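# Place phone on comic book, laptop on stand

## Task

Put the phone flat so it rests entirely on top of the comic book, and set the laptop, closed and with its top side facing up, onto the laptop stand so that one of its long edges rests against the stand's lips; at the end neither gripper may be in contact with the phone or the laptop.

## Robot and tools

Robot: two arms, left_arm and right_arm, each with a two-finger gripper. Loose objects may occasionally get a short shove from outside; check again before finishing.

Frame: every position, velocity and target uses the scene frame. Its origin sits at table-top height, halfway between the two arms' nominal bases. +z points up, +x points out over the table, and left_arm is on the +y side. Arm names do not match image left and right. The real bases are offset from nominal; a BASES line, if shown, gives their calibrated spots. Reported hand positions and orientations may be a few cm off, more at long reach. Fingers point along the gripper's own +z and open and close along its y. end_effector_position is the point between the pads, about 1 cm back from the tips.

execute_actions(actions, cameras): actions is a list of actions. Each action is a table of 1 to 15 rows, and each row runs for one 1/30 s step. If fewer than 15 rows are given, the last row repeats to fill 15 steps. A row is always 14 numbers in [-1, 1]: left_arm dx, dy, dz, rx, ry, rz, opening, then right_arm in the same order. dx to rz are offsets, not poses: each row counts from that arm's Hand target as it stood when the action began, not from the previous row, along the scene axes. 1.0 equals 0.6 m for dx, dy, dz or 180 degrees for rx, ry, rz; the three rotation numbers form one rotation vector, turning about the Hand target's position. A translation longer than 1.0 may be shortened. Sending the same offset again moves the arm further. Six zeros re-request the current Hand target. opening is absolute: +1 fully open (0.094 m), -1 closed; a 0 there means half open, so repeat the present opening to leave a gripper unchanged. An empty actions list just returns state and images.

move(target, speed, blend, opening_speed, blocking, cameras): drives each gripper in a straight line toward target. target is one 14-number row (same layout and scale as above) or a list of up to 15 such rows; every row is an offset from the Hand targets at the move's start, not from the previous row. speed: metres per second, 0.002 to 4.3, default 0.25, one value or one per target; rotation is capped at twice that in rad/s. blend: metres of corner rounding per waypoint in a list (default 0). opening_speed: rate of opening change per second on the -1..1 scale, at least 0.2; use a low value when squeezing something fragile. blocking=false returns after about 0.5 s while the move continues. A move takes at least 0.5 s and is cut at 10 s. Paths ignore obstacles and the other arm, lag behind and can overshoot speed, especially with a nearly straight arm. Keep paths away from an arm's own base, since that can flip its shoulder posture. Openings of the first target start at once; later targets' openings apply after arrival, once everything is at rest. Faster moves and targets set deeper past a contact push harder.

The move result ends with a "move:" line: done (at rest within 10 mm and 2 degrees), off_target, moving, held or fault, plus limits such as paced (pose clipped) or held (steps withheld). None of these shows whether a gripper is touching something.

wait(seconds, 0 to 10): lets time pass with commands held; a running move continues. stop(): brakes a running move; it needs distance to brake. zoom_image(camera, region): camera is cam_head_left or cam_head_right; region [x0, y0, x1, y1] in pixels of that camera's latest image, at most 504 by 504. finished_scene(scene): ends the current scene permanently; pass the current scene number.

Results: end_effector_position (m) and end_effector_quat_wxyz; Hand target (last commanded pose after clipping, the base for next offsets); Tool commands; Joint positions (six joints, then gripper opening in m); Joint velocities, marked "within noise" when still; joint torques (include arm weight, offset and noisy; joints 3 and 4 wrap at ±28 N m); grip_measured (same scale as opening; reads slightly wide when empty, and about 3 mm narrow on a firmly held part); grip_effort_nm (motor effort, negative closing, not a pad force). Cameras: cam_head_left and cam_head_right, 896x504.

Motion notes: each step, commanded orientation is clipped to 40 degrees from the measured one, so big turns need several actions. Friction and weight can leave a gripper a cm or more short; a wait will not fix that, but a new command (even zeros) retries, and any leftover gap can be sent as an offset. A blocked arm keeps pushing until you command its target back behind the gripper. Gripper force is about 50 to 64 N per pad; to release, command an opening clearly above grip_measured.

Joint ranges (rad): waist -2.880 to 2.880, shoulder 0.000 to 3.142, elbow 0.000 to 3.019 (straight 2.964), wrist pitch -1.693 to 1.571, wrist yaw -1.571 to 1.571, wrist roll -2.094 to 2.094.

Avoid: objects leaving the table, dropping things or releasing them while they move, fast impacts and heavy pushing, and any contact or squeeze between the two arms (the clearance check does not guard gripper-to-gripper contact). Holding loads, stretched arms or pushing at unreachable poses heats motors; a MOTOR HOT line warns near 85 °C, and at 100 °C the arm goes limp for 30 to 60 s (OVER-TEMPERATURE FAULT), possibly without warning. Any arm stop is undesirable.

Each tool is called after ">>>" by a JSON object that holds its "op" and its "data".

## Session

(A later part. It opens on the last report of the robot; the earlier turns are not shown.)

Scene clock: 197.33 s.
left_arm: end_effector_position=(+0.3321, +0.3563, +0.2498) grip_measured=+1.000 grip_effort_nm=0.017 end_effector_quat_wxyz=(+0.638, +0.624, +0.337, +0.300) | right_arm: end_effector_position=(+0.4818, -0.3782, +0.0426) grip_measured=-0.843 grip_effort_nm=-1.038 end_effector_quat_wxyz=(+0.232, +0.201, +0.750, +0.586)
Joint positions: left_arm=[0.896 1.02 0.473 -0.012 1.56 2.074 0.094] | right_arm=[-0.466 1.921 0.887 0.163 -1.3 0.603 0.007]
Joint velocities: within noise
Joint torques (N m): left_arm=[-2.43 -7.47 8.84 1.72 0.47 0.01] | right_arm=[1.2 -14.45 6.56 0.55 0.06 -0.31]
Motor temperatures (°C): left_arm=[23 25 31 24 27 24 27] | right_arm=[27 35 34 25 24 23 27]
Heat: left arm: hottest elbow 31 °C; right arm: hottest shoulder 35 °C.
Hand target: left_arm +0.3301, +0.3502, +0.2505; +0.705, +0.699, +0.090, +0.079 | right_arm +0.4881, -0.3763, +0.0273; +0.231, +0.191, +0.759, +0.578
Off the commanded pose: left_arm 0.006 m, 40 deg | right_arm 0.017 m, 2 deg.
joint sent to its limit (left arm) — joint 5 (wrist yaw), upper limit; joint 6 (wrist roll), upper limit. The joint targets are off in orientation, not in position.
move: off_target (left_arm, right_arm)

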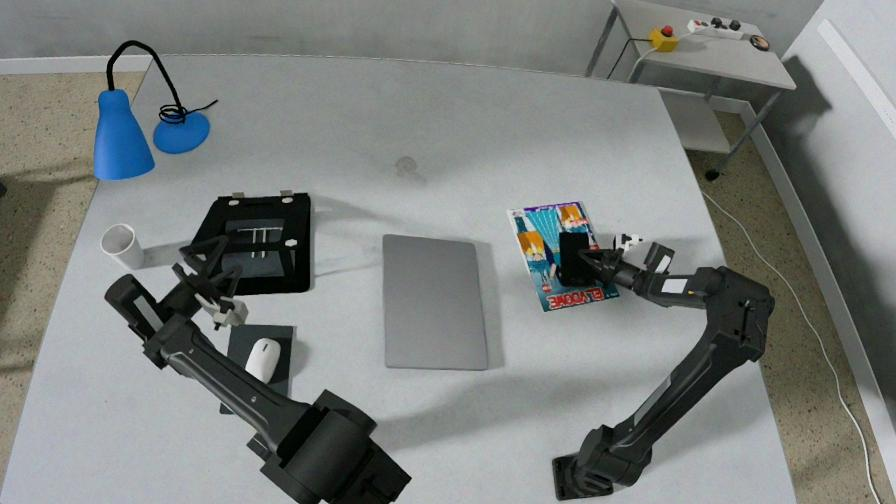

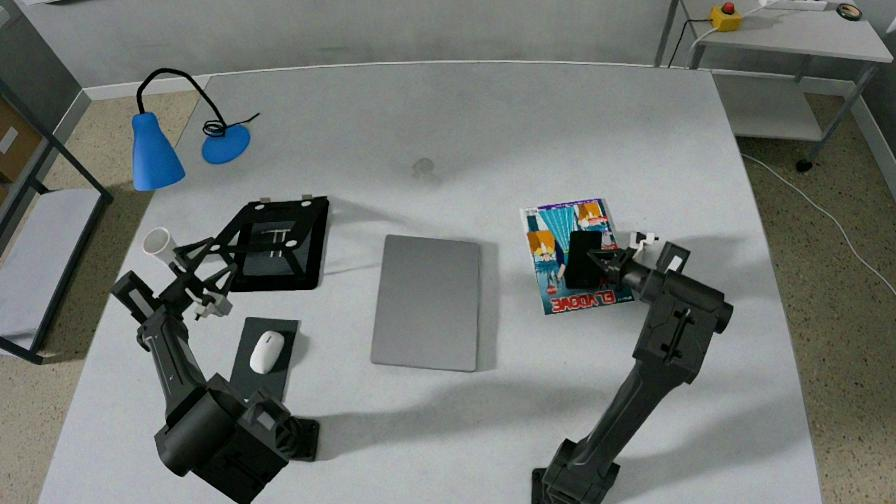

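>>> {"op": "move", "data": {"target": [0,0,0,0,0,0,1,0,0,0,0,0,0,-0.55], "opening_speed": 0.2}}

>>> {"op": "zoom_image", "data": {"camera": "cam_head_left", "region": [500, 180, 660, 340]}}

>>> {"op": "zoom_image", "data": {"camera": "cam_head_right", "region": [500, 180, 660, 340]}}

Scene clock: 202.43 s.
left_arm: end_effector_position=(+0.3321, +0.3563, +0.2498) grip_measured=+1.000 grip_effort_nm=0.017 end_effector_quat_wxyz=(+0.638, +0.624, +0.337, +0.300) | right_arm: end_effector_position=(+0.4816, -0.3779, +0.0424) grip_measured=-0.552 grip_effort_nm=0.061 end_effector_quat_wxyz=(+0.230, +0.200, +0.751, +0.586)
Joint positions: left_arm=[0.896 1.02 0.473 -0.012 1.56 2.074 0.094] | right_arm=[-0.465 1.921 0.89 0.147 -1.3 0.59 0.021]
Joint velocities: within noise
Joint torques (N m): left_arm=[-2.32 -7.3 8.87 1.54 0.44 -0.01] | right_arm=[1.14 -14.68 6.6 0.47 0.07 -0.32]
Motor temperatures (°C): left_arm=[23 25 31 24 27 24 27] | right_arm=[27 34 34 25 24 24 27]
Heat: left arm: hottest elbow 31 °C; right arm: hottest shoulder 34 °C.
Hand target: left_arm +0.3301, +0.3503, +0.2505; +0.705, +0.699, +0.090, +0.079 | right_arm +0.4880, -0.3762, +0.0272; +0.231, +0.191, +0.759, +0.578
Off the commanded pose: left_arm 0.006 m, 40 deg | right_arm 0.017 m, 2 deg.
joint sent to its limit (left arm) — joint 5 (wrist yaw), upper limit; joint 6 (wrist roll), upper limit. The joint targets are off in orientation, not in position.
move: off_target (left_arm, right_arm)

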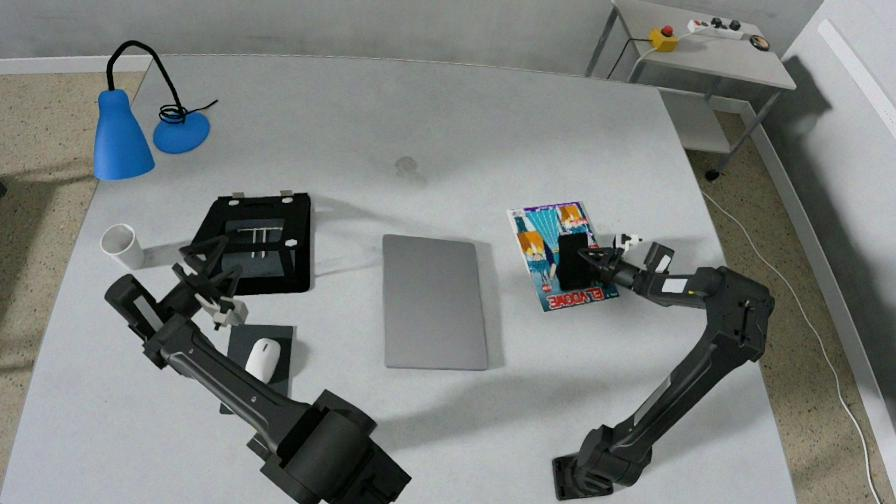

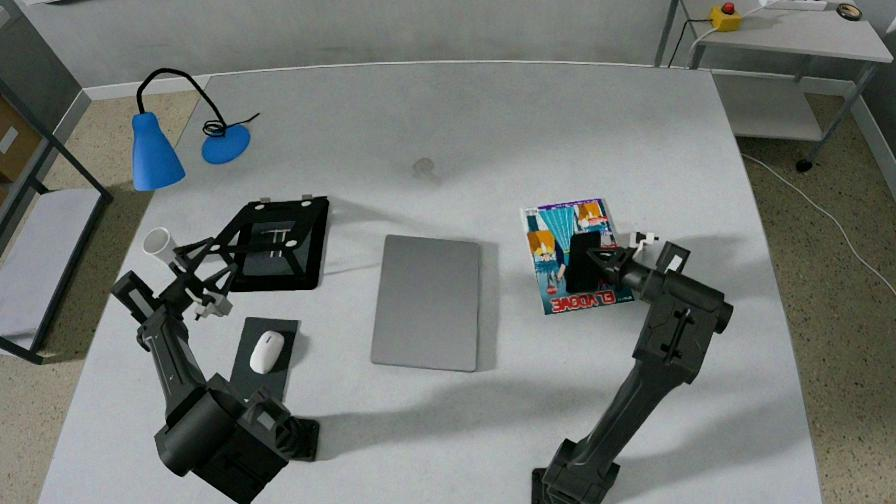

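Scaled by 3.150.

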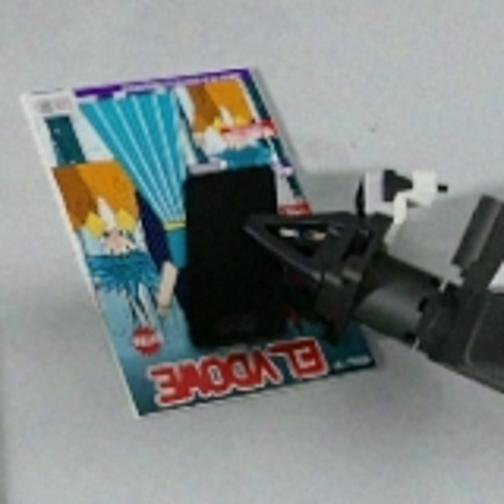

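Scaled by 3.150.

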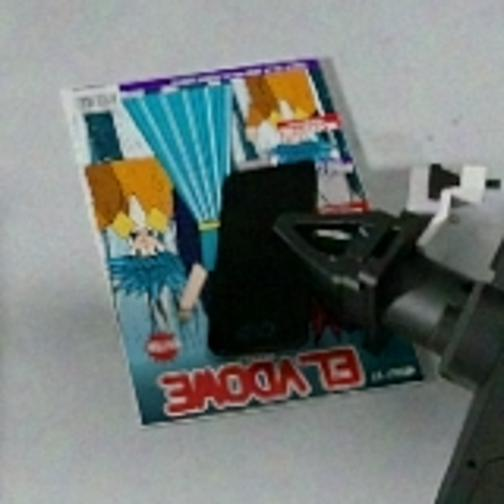

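>>> {"op": "move", "data": {"target": [[0,0,0,0,0,0,1,-0.086,-0.118,0.02,0,0,0,-0.55],[0,0,0,0,0,0,1,-0.2,-0.2,0.3,0,0,0,-0.55]], "speed": 0.25}}

>>> {"op": "zoom_image", "data": {"camera": "cam_head_left", "region": [500, 180, 660, 340]}}

>>> {"op": "zoom_image", "data": {"camera": "cam_head_right", "region": [500, 180, 660, 340]}}

Scene clock: 210.80 s.
left_arm: end_effector_position=(+0.3321, +0.3563, +0.2498) grip_measured=+1.000 grip_effort_nm=0.017 end_effector_quat_wxyz=(+0.638, +0.624, +0.337, +0.300) | right_arm: end_effector_position=(+0.3584, -0.4827, +0.2023) grip_measured=-0.551 grip_effort_nm=0.046 end_effector_quat_wxyz=(+0.228, +0.203, +0.759, +0.575)
Joint positions: left_arm=[0.896 1.02 0.473 -0.012 1.56 2.074 0.094] | right_arm=[-0.823 1.697 1.159 -1.67 -1.276 -0.773 0.021]
Joint velocities: within noise
Joint torques (N m): left_arm=[-2.37 -7.18 8.72 1.77 0.45 0.03] | right_arm=[0.21 -14.1 10 -1.05 -0.39 0.04]
Motor temperatures (°C): left_arm=[23 25 31 24 27 24 27] | right_arm=[27 34 34 25 24 24 26]
Heat: left arm: hottest elbow 31 °C; right arm: hottest shoulder 34 °C.
Hand target: left_arm +0.3301, +0.3503, +0.2505; +0.705, +0.699, +0.090, +0.079 | right_arm +0.3680, -0.4964, +0.2072; +0.231, +0.191, +0.759, +0.578
Off the commanded pose: left_arm 0.006 m, 40 deg | right_arm 0.017 m, 2 deg.
joint sent to its limit (left arm) — joint 5 (wrist yaw), upper limit; joint 6 (wrist roll), upper limit. The joint targets are off in orientation, not in position.
joint sent to its limit (right arm) — joint 4 (wrist pitch), lower limit. The joint targets still meet the commanded pose.
move: off_target (left_arm, right_arm)

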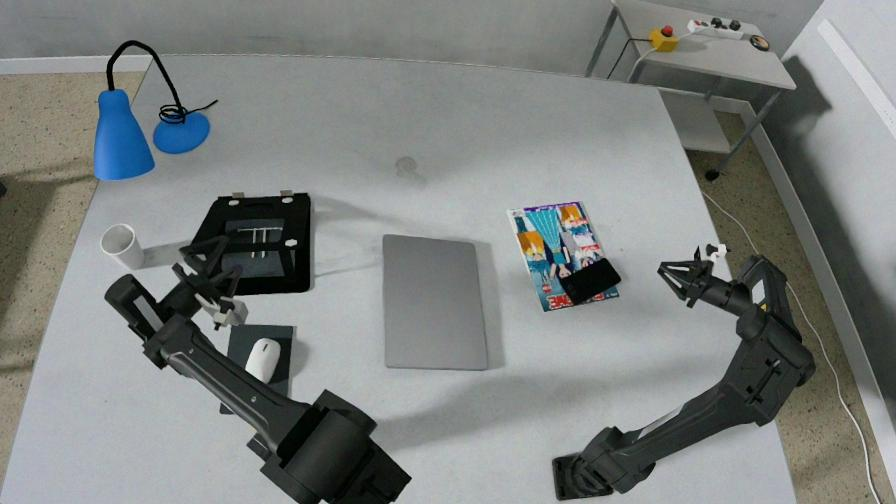

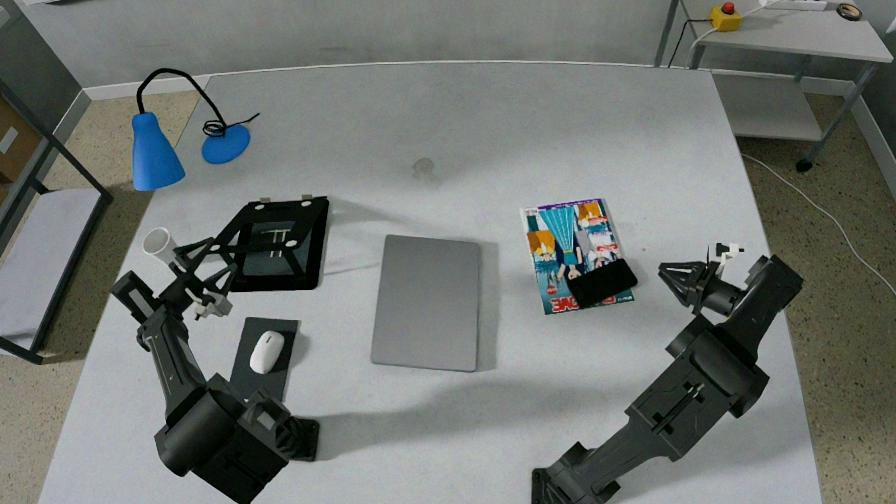

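Scaled by 3.150.

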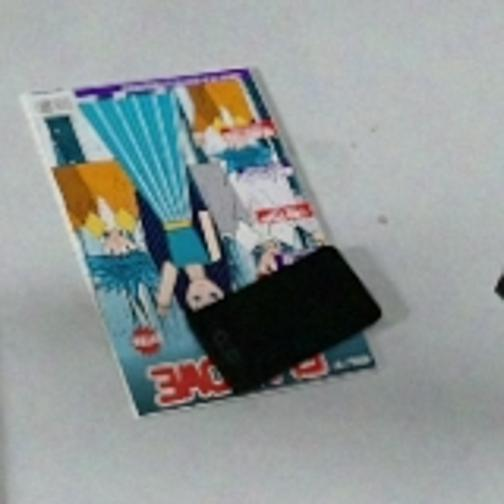

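Scaled by 3.150.

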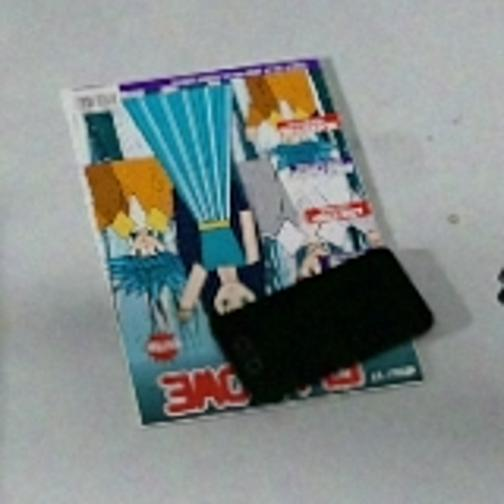

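>>> {"op": "move", "data": {"target": [0,0,0,0,0,0,1,0.092,-0.092,-0.1,-0.1759,0.41,-0.2879,-1], "speed": 0.35}}

>>> {"op": "zoom_image", "data": {"camera": "cam_head_left", "region": [540, 200, 700, 360]}}

>>> {"op": "zoom_image", "data": {"camera": "cam_head_right", "region": [540, 200, 700, 360]}}

Scene clock: 228.73 s.
left_arm: end_effector_position=(+0.3321, +0.3563, +0.2498) grip_measured=+1.000 grip_effort_nm=0.017 end_effector_quat_wxyz=(+0.638, +0.624, +0.337, +0.300) | right_arm: end_effector_position=(+0.4036, -0.5459, +0.1382) grip_measured=-0.991 grip_effort_nm=-0.491 end_effector_quat_wxyz=(-0.011, +0.708, +0.706, -0.001)
Joint positions: left_arm=[0.896 1.02 0.473 -0.012 1.56 2.074 0.094] | right_arm=[-0.506 1.689 1.384 -1.288 -0.004 1.072 0]
Joint velocities: within noise
Joint torques (N m): left_arm=[-2.49 -7.71 8.79 1.5 0.48 0.06] | right_arm=[1.08 -15.97 12.16 -0.27 0.15 0.16]
Motor temperatures (°C): left_arm=[23 25 31 24 27 24 27] | right_arm=[27 34 37 25 24 23 26]
Heat: left arm: hottest elbow 31 °C; right arm: hottest elbow 37 °C.
Hand target: left_arm +0.3301, +0.3503, +0.2505; +0.705, +0.699, +0.090, +0.079 | right_arm +0.4232, -0.5515, +0.1474; +0.000, +0.707, +0.707, +0.001
Off the commanded pose: left_arm 0.006 m, 40 deg | right_arm 0.022 m, 1 deg.
joint sent to its limit (left arm) — joint 5 (wrist yaw), upper limit; joint 6 (wrist roll), upper limit. The joint targets are off in orientation, not in position.
move: off_target (left_arm, right_arm)

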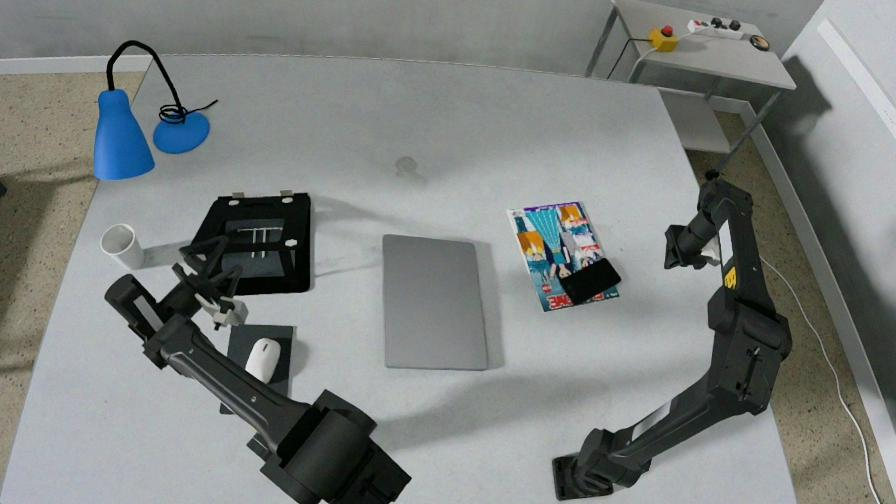

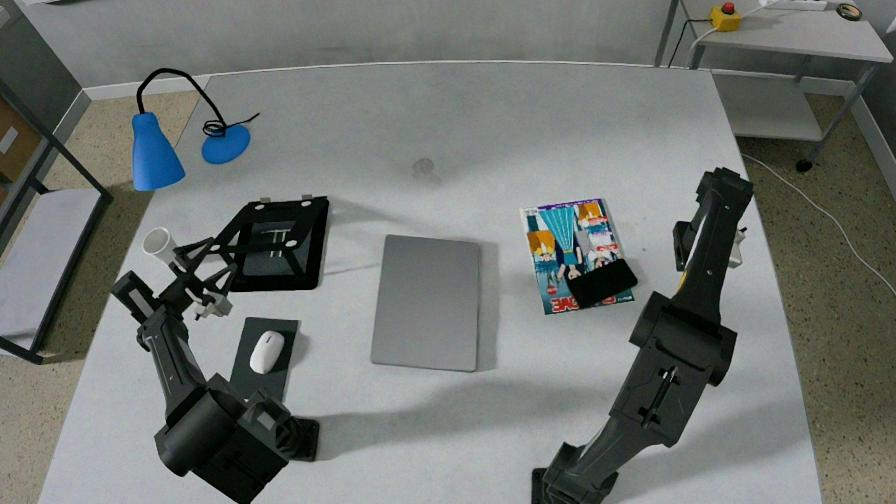

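Scaled by 3.150.

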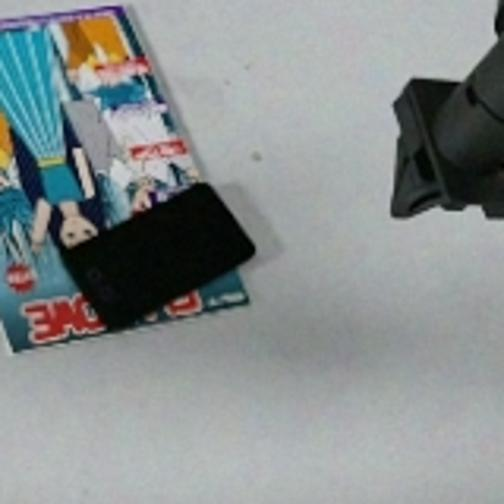

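Scaled by 3.150.

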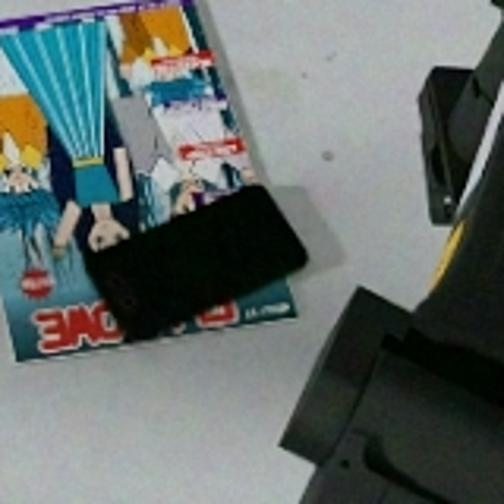

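>>> {"op": "move", "data": {"target": [0,0,0,0,0,0,1,0.01,0,-0.18,0,0,0,-1], "speed": 0.2, "cameras": []}}

>>> {"op": "move", "data": {"target": [0,0,0,0,0,0,1,0,0,-0.02,0,0,0,-1], "speed": 0.05, "cameras": []}}

>>> {"op": "move", "data": {"target": [0,0,0,0,0,0,1,0,0,-0.02,0,0,0,-1], "speed": 0.05}}

>>> {"op": "zoom_image", "data": {"camera": "cam_head_left", "region": [540, 200, 700, 360]}}

>>> {"op": "zoom_image", "data": {"camera": "cam_head_right", "region": [540, 200, 700, 360]}}

Scene clock: 235.67 s.
left_arm: end_effector_position=(+0.3321, +0.3563, +0.2498) grip_measured=+1.000 grip_effort_nm=0.022 end_effector_quat_wxyz=(+0.638, +0.624, +0.337, +0.300) | right_arm: end_effector_position=(+0.4271, -0.5568, +0.0496) grip_measured=-0.991 grip_effort_nm=-0.496 end_effector_quat_wxyz=(+0.005, +0.709, +0.706, +0.003)
Joint positions: left_arm=[0.896 1.02 0.473 -0.012 1.56 2.074 0.094] | right_arm=[-0.503 1.822 1.316 -1.053 -0.003 1.078 0]
Joint velocities: within noise
Joint torques (N m): left_arm=[-2.32 -7.3 8.95 1.69 0.45 0.02] | right_arm=[1.26 -18.78 6.84 0.5 0.15 0.22]
Motor temperatures (°C): left_arm=[23 25 31 24 27 24 27] | right_arm=[27 35 38 25 24 23 26]
Heat: left arm: hottest elbow 31 °C; right arm: hottest elbow 38 °C.
Hand target: left_arm +0.3301, +0.3503, +0.2505; +0.705, +0.699, +0.090, +0.079 | right_arm +0.4293, -0.5516, +0.0393; +0.000, +0.707, +0.707, +0.001
Off the commanded pose: left_arm 0.006 m, 40 deg | right_arm 0.012 m, 1 deg.
joint sent to its limit (left arm) — joint 5 (wrist yaw), upper limit; joint 6 (wrist roll), upper limit. The joint targets are off in orientation, not in position.
move: off_target (left_arm, right_arm)
No camera images: "cameras" was empty.

Scene clock: 236.70 s.
left_arm: end_effector_position=(+0.3321, +0.3563, +0.2498) grip_measured=+1.000 grip_effort_nm=0.017 end_effector_quat_wxyz=(+0.638, +0.624, +0.337, +0.300) | right_arm: end_effector_position=(+0.4327, -0.5599, +0.0482) grip_measured=-0.991 grip_effort_nm=-0.501 end_effector_quat_wxyz=(+0.017, +0.708, +0.706, +0.007)
Joint positions: left_arm=[0.896 1.02 0.473 -0.012 1.56 2.074 0.094] | right_arm=[-0.503 1.825 1.316 -1.026 -0.003 1.078 0]
Joint velocities: within noise
Joint torques (N m): left_arm=[-2.32 -6.89 8.76 1.58 0.45 0] | right_arm=[1.32 -17.08 6 0.49 0.15 0.21]
Motor temperatures (°C): left_arm=[23 25 31 24 27 24 27] | right_arm=[27 34 38 25 24 23 26]
Heat: left arm: hottest elbow 31 °C; right arm: hottest elbow 38 °C.
Hand target: left_arm +0.3301, +0.3503, +0.2505; +0.705, +0.699, +0.090, +0.079 | right_arm +0.4292, -0.5515, +0.0273; +0.000, +0.707, +0.707, +0.001
Off the commanded pose: left_arm 0.006 m, 40 deg | right_arm 0.023 m, 2 deg.
joint sent to its limit (left arm) — joint 5 (wrist yaw), upper limit; joint 6 (wrist roll), upper limit. The joint targets are off in orientation, not in position.
move: off_target (left_arm, right_arm)
No camera images: "cameras" was empty.

Scene clock: 237.77 s.
left_arm: end_effector_position=(+0.3321, +0.3563, +0.2498) grip_measured=+1.000 grip_effort_nm=0.022 end_effector_quat_wxyz=(+0.638, +0.624, +0.337, +0.300) | right_arm: end_effector_position=(+0.4310, -0.5590, +0.0334) grip_measured=-0.991 grip_effort_nm=-0.496 end_effector_quat_wxyz=(+0.014, +0.708, +0.706, +0.005)
Joint positions: left_arm=[0.896 1.02 0.473 -0.012 1.56 2.074 0.094] | right_arm=[-0.503 1.844 1.299 -0.997 -0.002 1.078 0]
Joint velocities: within noise
Joint torques (N m): left_arm=[-2.55 -6.65 8.92 1.87 0.43 0.06] | right_arm=[1.2 -17.38 6.32 0.62 0.15 0.22]
Motor temperatures (°C): left_arm=[23 25 31 24 27 24 27] | right_arm=[27 35 38 25 24 23 26]
Heat: left arm: hottest elbow 31 °C; right arm: hottest elbow 38 °C.
Hand target: left_arm +0.3301, +0.3503, +0.2505; +0.705, +0.699, +0.090, +0.079 | right_arm +0.4292, -0.5516, +0.0154; +0.000, +0.707, +0.707, +0.001
Off the commanded pose: left_arm 0.006 m, 40 deg | right_arm 0.020 m, 2 deg.
joint sent to its limit (left arm) — joint 5 (wrist yaw), upper limit; joint 6 (wrist roll), upper limit. The joint targets are off in orientation, not in position.
move: off_target (left_arm, right_arm)

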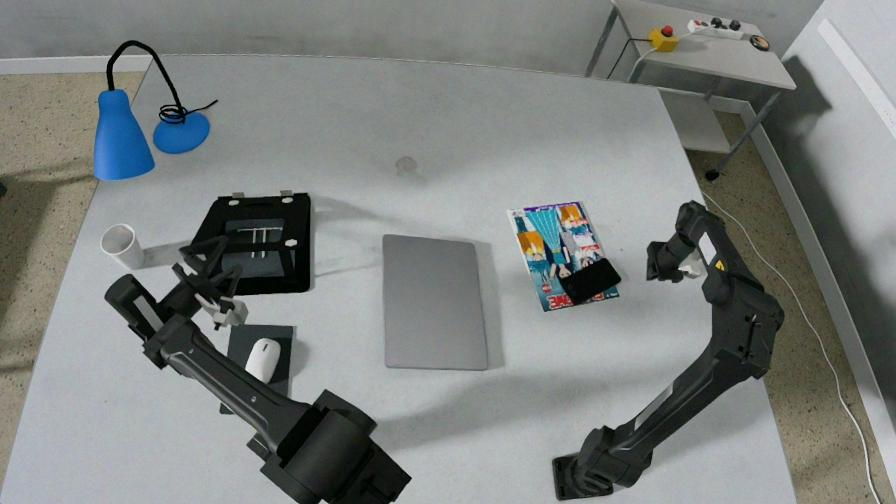

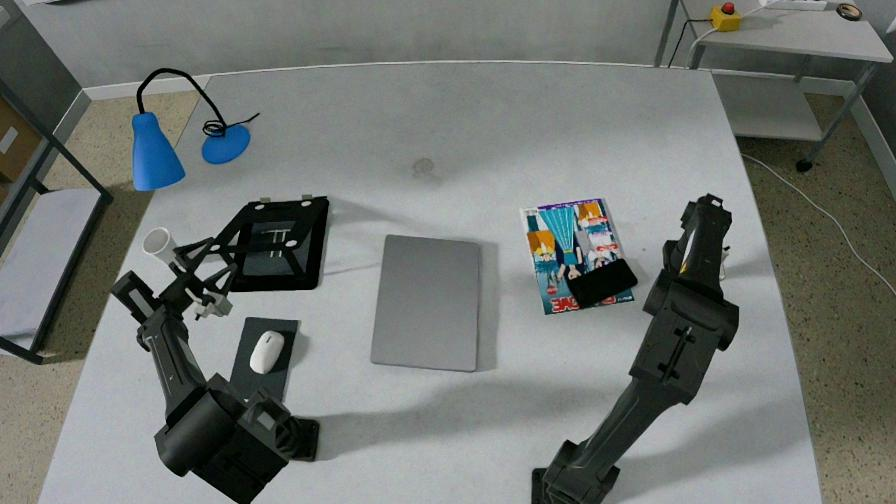

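Scaled by 3.150.

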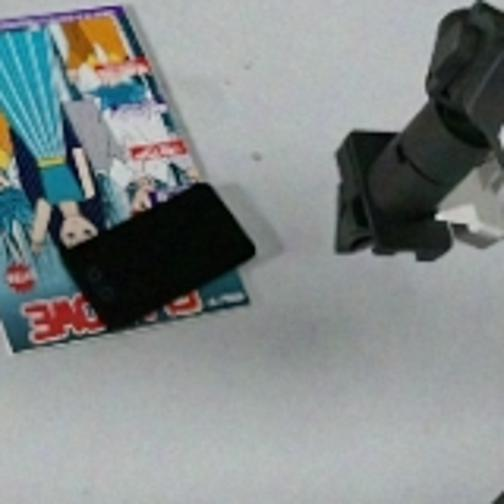

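Scaled by 3.150.

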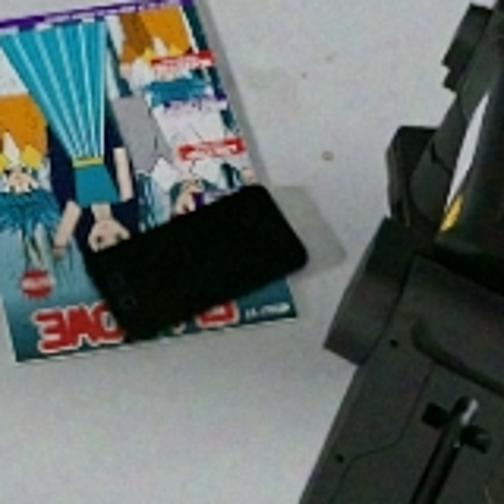

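>>> {"op": "move", "data": {"target": [0,0,0,0,0,0,1,0,0,-0.02,0,0,0,-1], "speed": 0.05, "cameras": []}}

>>> {"op": "move", "data": {"target": [0,0,0,0,0,0,1,0,0,-0.015,0,0,0,-1], "speed": 0.05, "cameras": []}}

>>> {"op": "move", "data": {"target": [0,0,0,0,0,0,1,0,0,-0.015,0,0,0,-1], "speed": 0.05}}

>>> {"op": "zoom_image", "data": {"camera": "cam_head_left", "region": [540, 200, 700, 360]}}

Scene clock: 242.30 s.
left_arm: end_effector_position=(+0.3321, +0.3563, +0.2498) grip_measured=+1.000 grip_effort_nm=0.017 end_effector_quat_wxyz=(+0.638, +0.624, +0.337, +0.300) | right_arm: end_effector_position=(+0.4311, -0.5591, +0.0209) grip_measured=-0.991 grip_effort_nm=-0.491 end_effector_quat_wxyz=(+0.013, +0.709, +0.705, +0.005)
Joint positions: left_arm=[0.896 1.02 0.473 -0.012 1.56 2.074 0.094] | right_arm=[-0.503 1.862 1.289 -0.97 -0.002 1.078 0]
Joint velocities: within noise
Joint torques (N m): left_arm=[-2.14 -8.06 8.98 1.72 0.46 -0.05] | right_arm=[1.26 -17.44 6.23 0.44 0.14 0.22]
Motor temperatures (°C): left_arm=[23 25 31 24 27 24 27] | right_arm=[27 35 38 25 24 23 26]
Heat: left arm: hottest elbow 31 °C; right arm: hottest elbow 38 °C.
Hand target: left_arm +0.3301, +0.3503, +0.2505; +0.705, +0.699, +0.090, +0.079 | right_arm +0.4292, -0.5515, +0.0033; +0.000, +0.707, +0.707, +0.001
Off the commanded pose: left_arm 0.006 m, 40 deg | right_arm 0.019 m, 2 deg.
joint sent to its limit (left arm) — joint 5 (wrist yaw), upper limit; joint 6 (wrist roll), upper limit. The joint targets are off in orientation, not in position.
move: off_target (left_arm, right_arm)
No camera images: "cameras" was empty.

Scene clock: 243.37 s.
left_arm: end_effector_position=(+0.3321, +0.3563, +0.2498) grip_measured=+1.000 grip_effort_nm=0.022 end_effector_quat_wxyz=(+0.638, +0.624, +0.337, +0.300) | right_arm: end_effector_position=(+0.4321, -0.5596, +0.0139) grip_measured=-0.991 grip_effort_nm=-0.491 end_effector_quat_wxyz=(+0.015, +0.709, +0.705, +0.006)
Joint positions: left_arm=[0.896 1.02 0.473 -0.012 1.56 2.074 0.094] | right_arm=[-0.503 1.872 1.282 -0.948 -0.002 1.078 0]
Joint velocities: within noise
Joint torques (N m): left_arm=[-2.32 -7.94 8.94 1.73 0.42 -0.02] | right_arm=[1.2 -17.26 5.96 0.53 0.16 0.21]
Motor temperatures (°C): left_arm=[23 25 31 24 27 24 27] | right_arm=[27 35 37 25 24 23 26]
Heat: left arm: hottest elbow 31 °C; right arm: hottest elbow 37 °C.
Hand target: left_arm +0.3301, +0.3503, +0.2505; +0.705, +0.699, +0.090, +0.079 | right_arm +0.4292, -0.5515, -0.0058; +0.000, +0.707, +0.707, +0.001
Off the commanded pose: left_arm 0.006 m, 40 deg | right_arm 0.021 m, 2 deg.
joint sent to its limit (left arm) — joint 5 (wrist yaw), upper limit; joint 6 (wrist roll), upper limit. The joint targets are off in orientation, not in position.
move: off_target (left_arm, right_arm)
No camera images: "cameras" was empty.

Scene clock: 244.33 s.
left_arm: end_effector_position=(+0.3321, +0.3563, +0.2498) grip_measured=+1.000 grip_effort_nm=0.017 end_effector_quat_wxyz=(+0.638, +0.624, +0.337, +0.300) | right_arm: end_effector_position=(+0.4350, -0.5612, +0.0137) grip_measured=-0.991 grip_effort_nm=-0.496 end_effector_quat_wxyz=(+0.022, +0.709, +0.705, +0.008)
Joint positions: left_arm=[0.896 1.02 0.473 -0.012 1.56 2.074 0.094] | right_arm=[-0.503 1.873 1.282 -0.934 -0.002 1.078 0]
Joint velocities: within noise
Joint torques (N m): left_arm=[-2.61 -6.53 8.75 1.73 0.48 0.04] | right_arm=[1.26 -16.38 5.49 0.84 0.16 0.21]
Motor temperatures (°C): left_arm=[23 25 31 24 27 24 27] | right_arm=[27 35 37 25 24 23 26]
Heat: left arm: hottest elbow 31 °C; right arm: hottest elbow 37 °C.
Hand target: left_arm +0.3301, +0.3503, +0.2505; +0.705, +0.699, +0.090, +0.079 | right_arm +0.4292, -0.5515, -0.0147; +0.000, +0.707, +0.707, +0.001
Off the commanded pose: left_arm 0.006 m, 40 deg | right_arm 0.031 m, 3 deg.
joint sent to its limit (left arm) — joint 5 (wrist yaw), upper limit; joint 6 (wrist roll), upper limit. The joint targets are off in orientation, not in position.
move: off_target (left_arm, right_arm)

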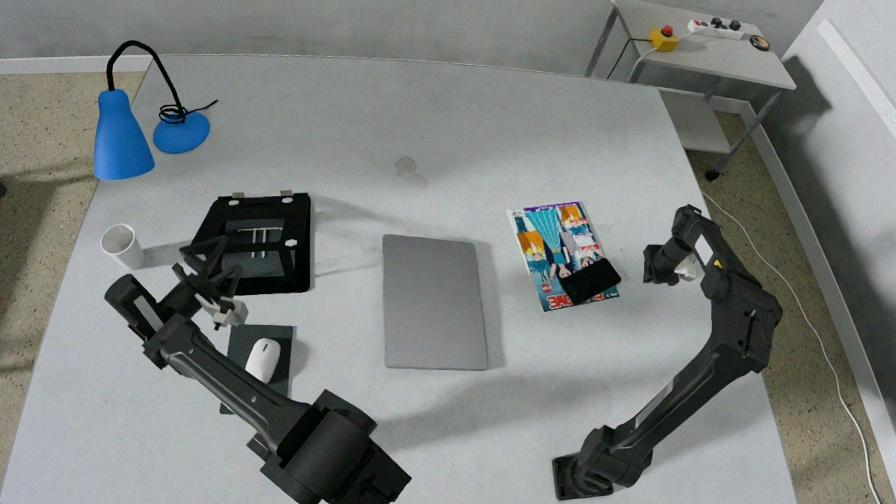

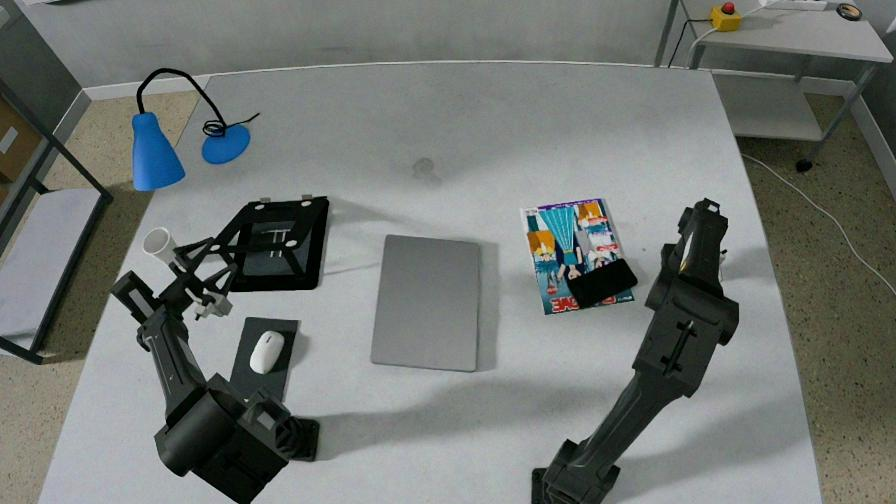

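Scaled by 3.150.

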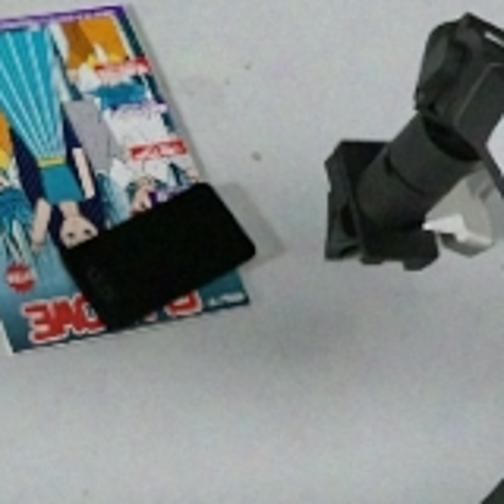

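>>> {"op": "move", "data": {"target": [[0,0,0,0,0,0,1,0.008,0,0.022,0,0,0,-1],[0,0,0,0,0,0,1,0.008,0.165,0.02,0,0,0,-1]], "speed": 0.08}}

>>> {"op": "zoom_image", "data": {"camera": "cam_head_left", "region": [500, 200, 660, 360]}}

>>> {"op": "zoom_image", "data": {"camera": "cam_head_right", "region": [500, 200, 660, 360]}}

Scene clock: 252.80 s.
left_arm: end_effector_position=(+0.3321, +0.3563, +0.2498) grip_measured=+1.000 grip_effort_nm=0.017 end_effector_quat_wxyz=(+0.638, +0.624, +0.337, +0.300) | right_arm: end_effector_position=(+0.4437, -0.4697, +0.0119) grip_measured=-0.991 grip_effort_nm=-0.491 end_effector_quat_wxyz=(+0.019, +0.712, +0.702, +0.004)
Joint positions: left_arm=[0.896 1.02 0.473 -0.012 1.56 2.074 0.094] | right_arm=[-0.328 1.818 1.193 -0.909 0.009 1.262 0]
Joint velocities: within noise
Joint torques (N m): left_arm=[-2.32 -6.83 8.81 1.94 0.47 0.02] | right_arm=[2.08 -17.79 4.55 0.31 -0.23 0.26]
Motor temperatures (°C): left_arm=[23 25 31 24 27 24 27] | right_arm=[27 35 36 25 24 23 26]
Heat: left arm: hottest elbow 31 °C; right arm: hottest elbow 36 °C.
Hand target: left_arm +0.3301, +0.3503, +0.2505; +0.705, +0.699, +0.090, +0.079 | right_arm +0.4340, -0.4526, -0.0028; +0.000, +0.707, +0.707, +0.001
Off the commanded pose: left_arm 0.006 m, 40 deg | right_arm 0.025 m, 2 deg.
joint sent to its limit (left arm) — joint 5 (wrist yaw), upper limit; joint 6 (wrist roll), upper limit. The joint targets are off in orientation, not in position.
move: off_target (left_arm, right_arm)

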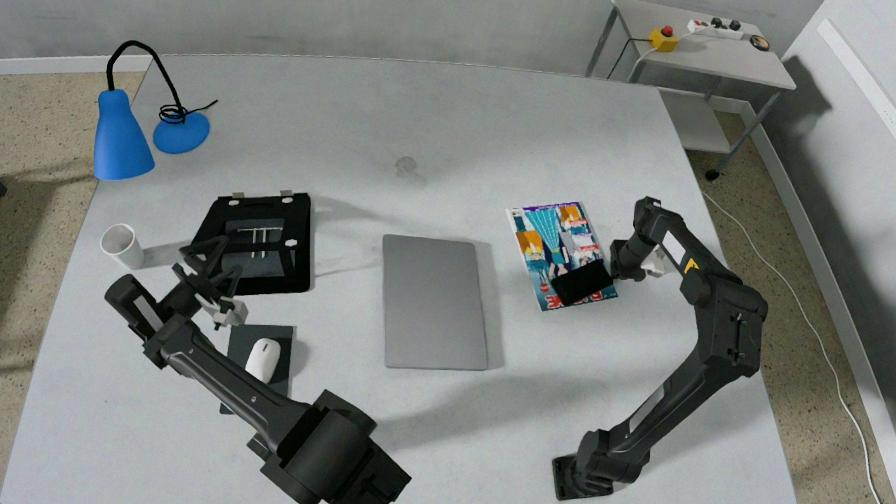

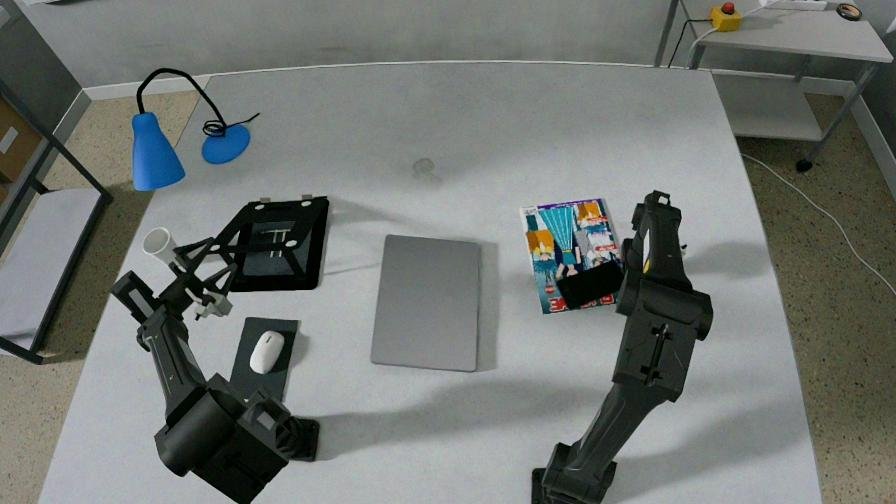

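Scaled by 3.150.

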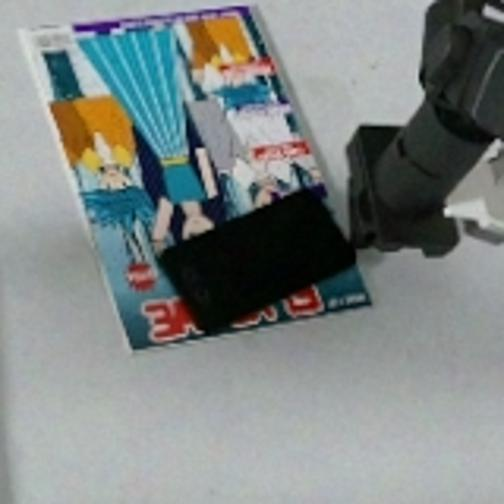

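Scaled by 3.150.

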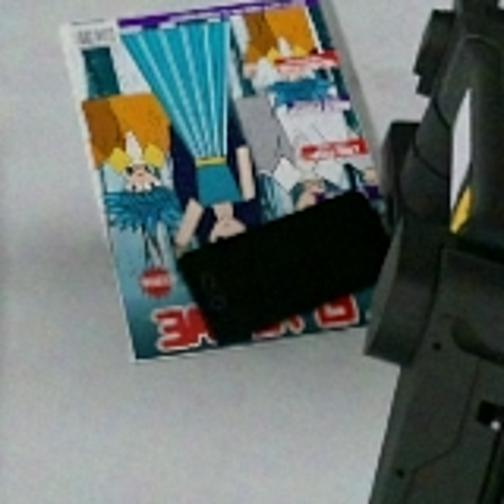

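>>> {"op": "move", "data": {"target": [[0,0,0,0,0,0,1,0,0,0.014,0,0,0,-1],[0,0,0,0,0,0,1,0.012,0.04,0.014,0,0,0,-1]], "speed": 0.06}}

>>> {"op": "zoom_image", "data": {"camera": "cam_head_left", "region": [500, 200, 660, 360]}}

>>> {"op": "zoom_image", "data": {"camera": "cam_head_right", "region": [500, 200, 660, 360]}}

Scene clock: 258.00 s.
left_arm: end_effector_position=(+0.3321, +0.3563, +0.2498) grip_measured=+1.000 grip_effort_nm=0.017 end_effector_quat_wxyz=(+0.638, +0.624, +0.337, +0.300) | right_arm: end_effector_position=(+0.4499, -0.4445, +0.0126) grip_measured=-0.991 grip_effort_nm=-0.491 end_effector_quat_wxyz=(+0.016, +0.712, +0.702, +0.004)
Joint positions: left_arm=[0.896 1.02 0.473 -0.012 1.56 2.074 0.094] | right_arm=[-0.276 1.816 1.193 -0.916 0.01 1.314 0]
Joint velocities: within noise
Joint torques (N m): left_arm=[-2.2 -6.77 9.07 1.7 0.42 0.02] | right_arm=[2.02 -18.61 5.16 -0.17 -0.24 0.22]
Motor temperatures (°C): left_arm=[23 25 31 24 27 24 27] | right_arm=[27 35 36 25 24 23 26]
Heat: left arm: hottest elbow 31 °C; right arm: hottest elbow 36 °C.
Hand target: left_arm +0.3301, +0.3503, +0.2505; +0.705, +0.699, +0.090, +0.079 | right_arm +0.4412, -0.4285, +0.0057; +0.000, +0.707, +0.707, +0.001
Off the commanded pose: left_arm 0.006 m, 40 deg | right_arm 0.019 m, 2 deg.
joint sent to its limit (left arm) — joint 5 (wrist yaw), upper limit; joint 6 (wrist roll), upper limit. The joint targets are off in orientation, not in position.
move: off_target (left_arm, right_arm)

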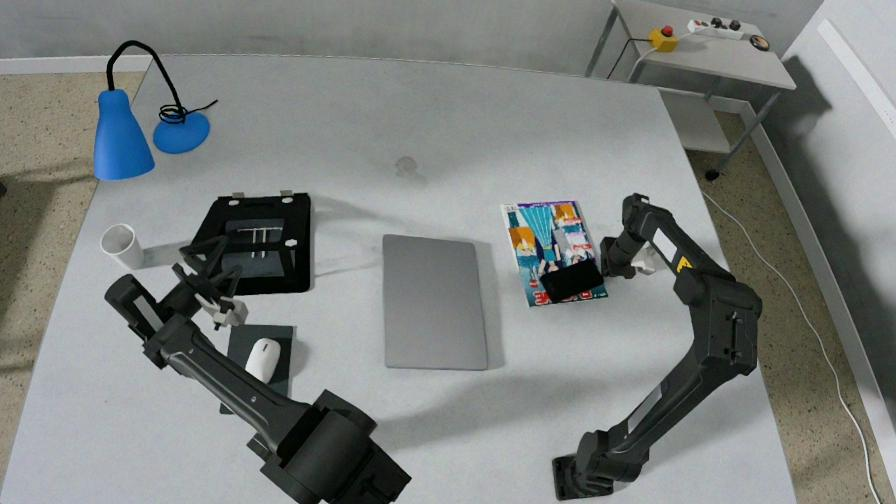

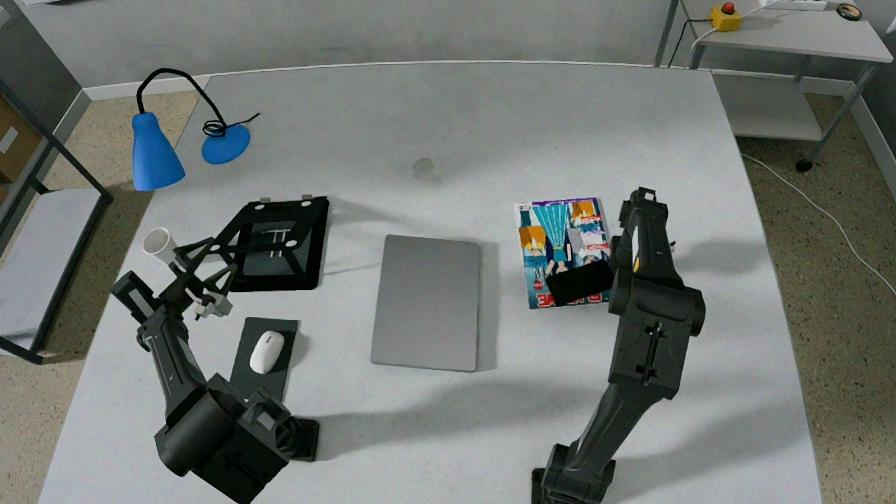

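Scaled by 3.150.

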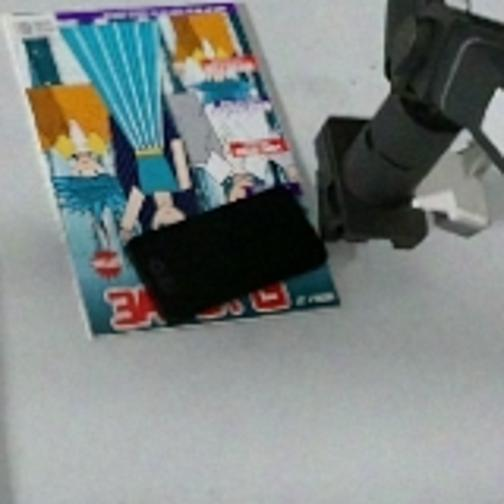

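Scaled by 3.150.

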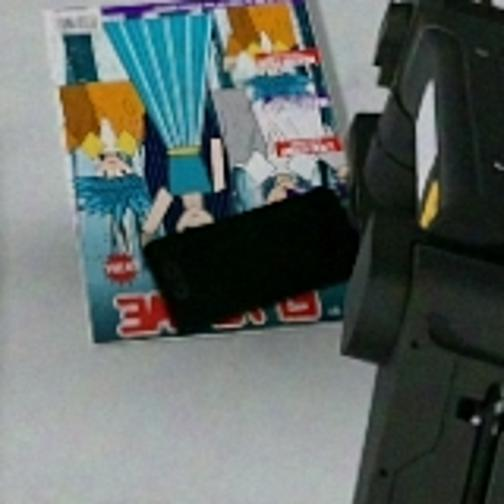

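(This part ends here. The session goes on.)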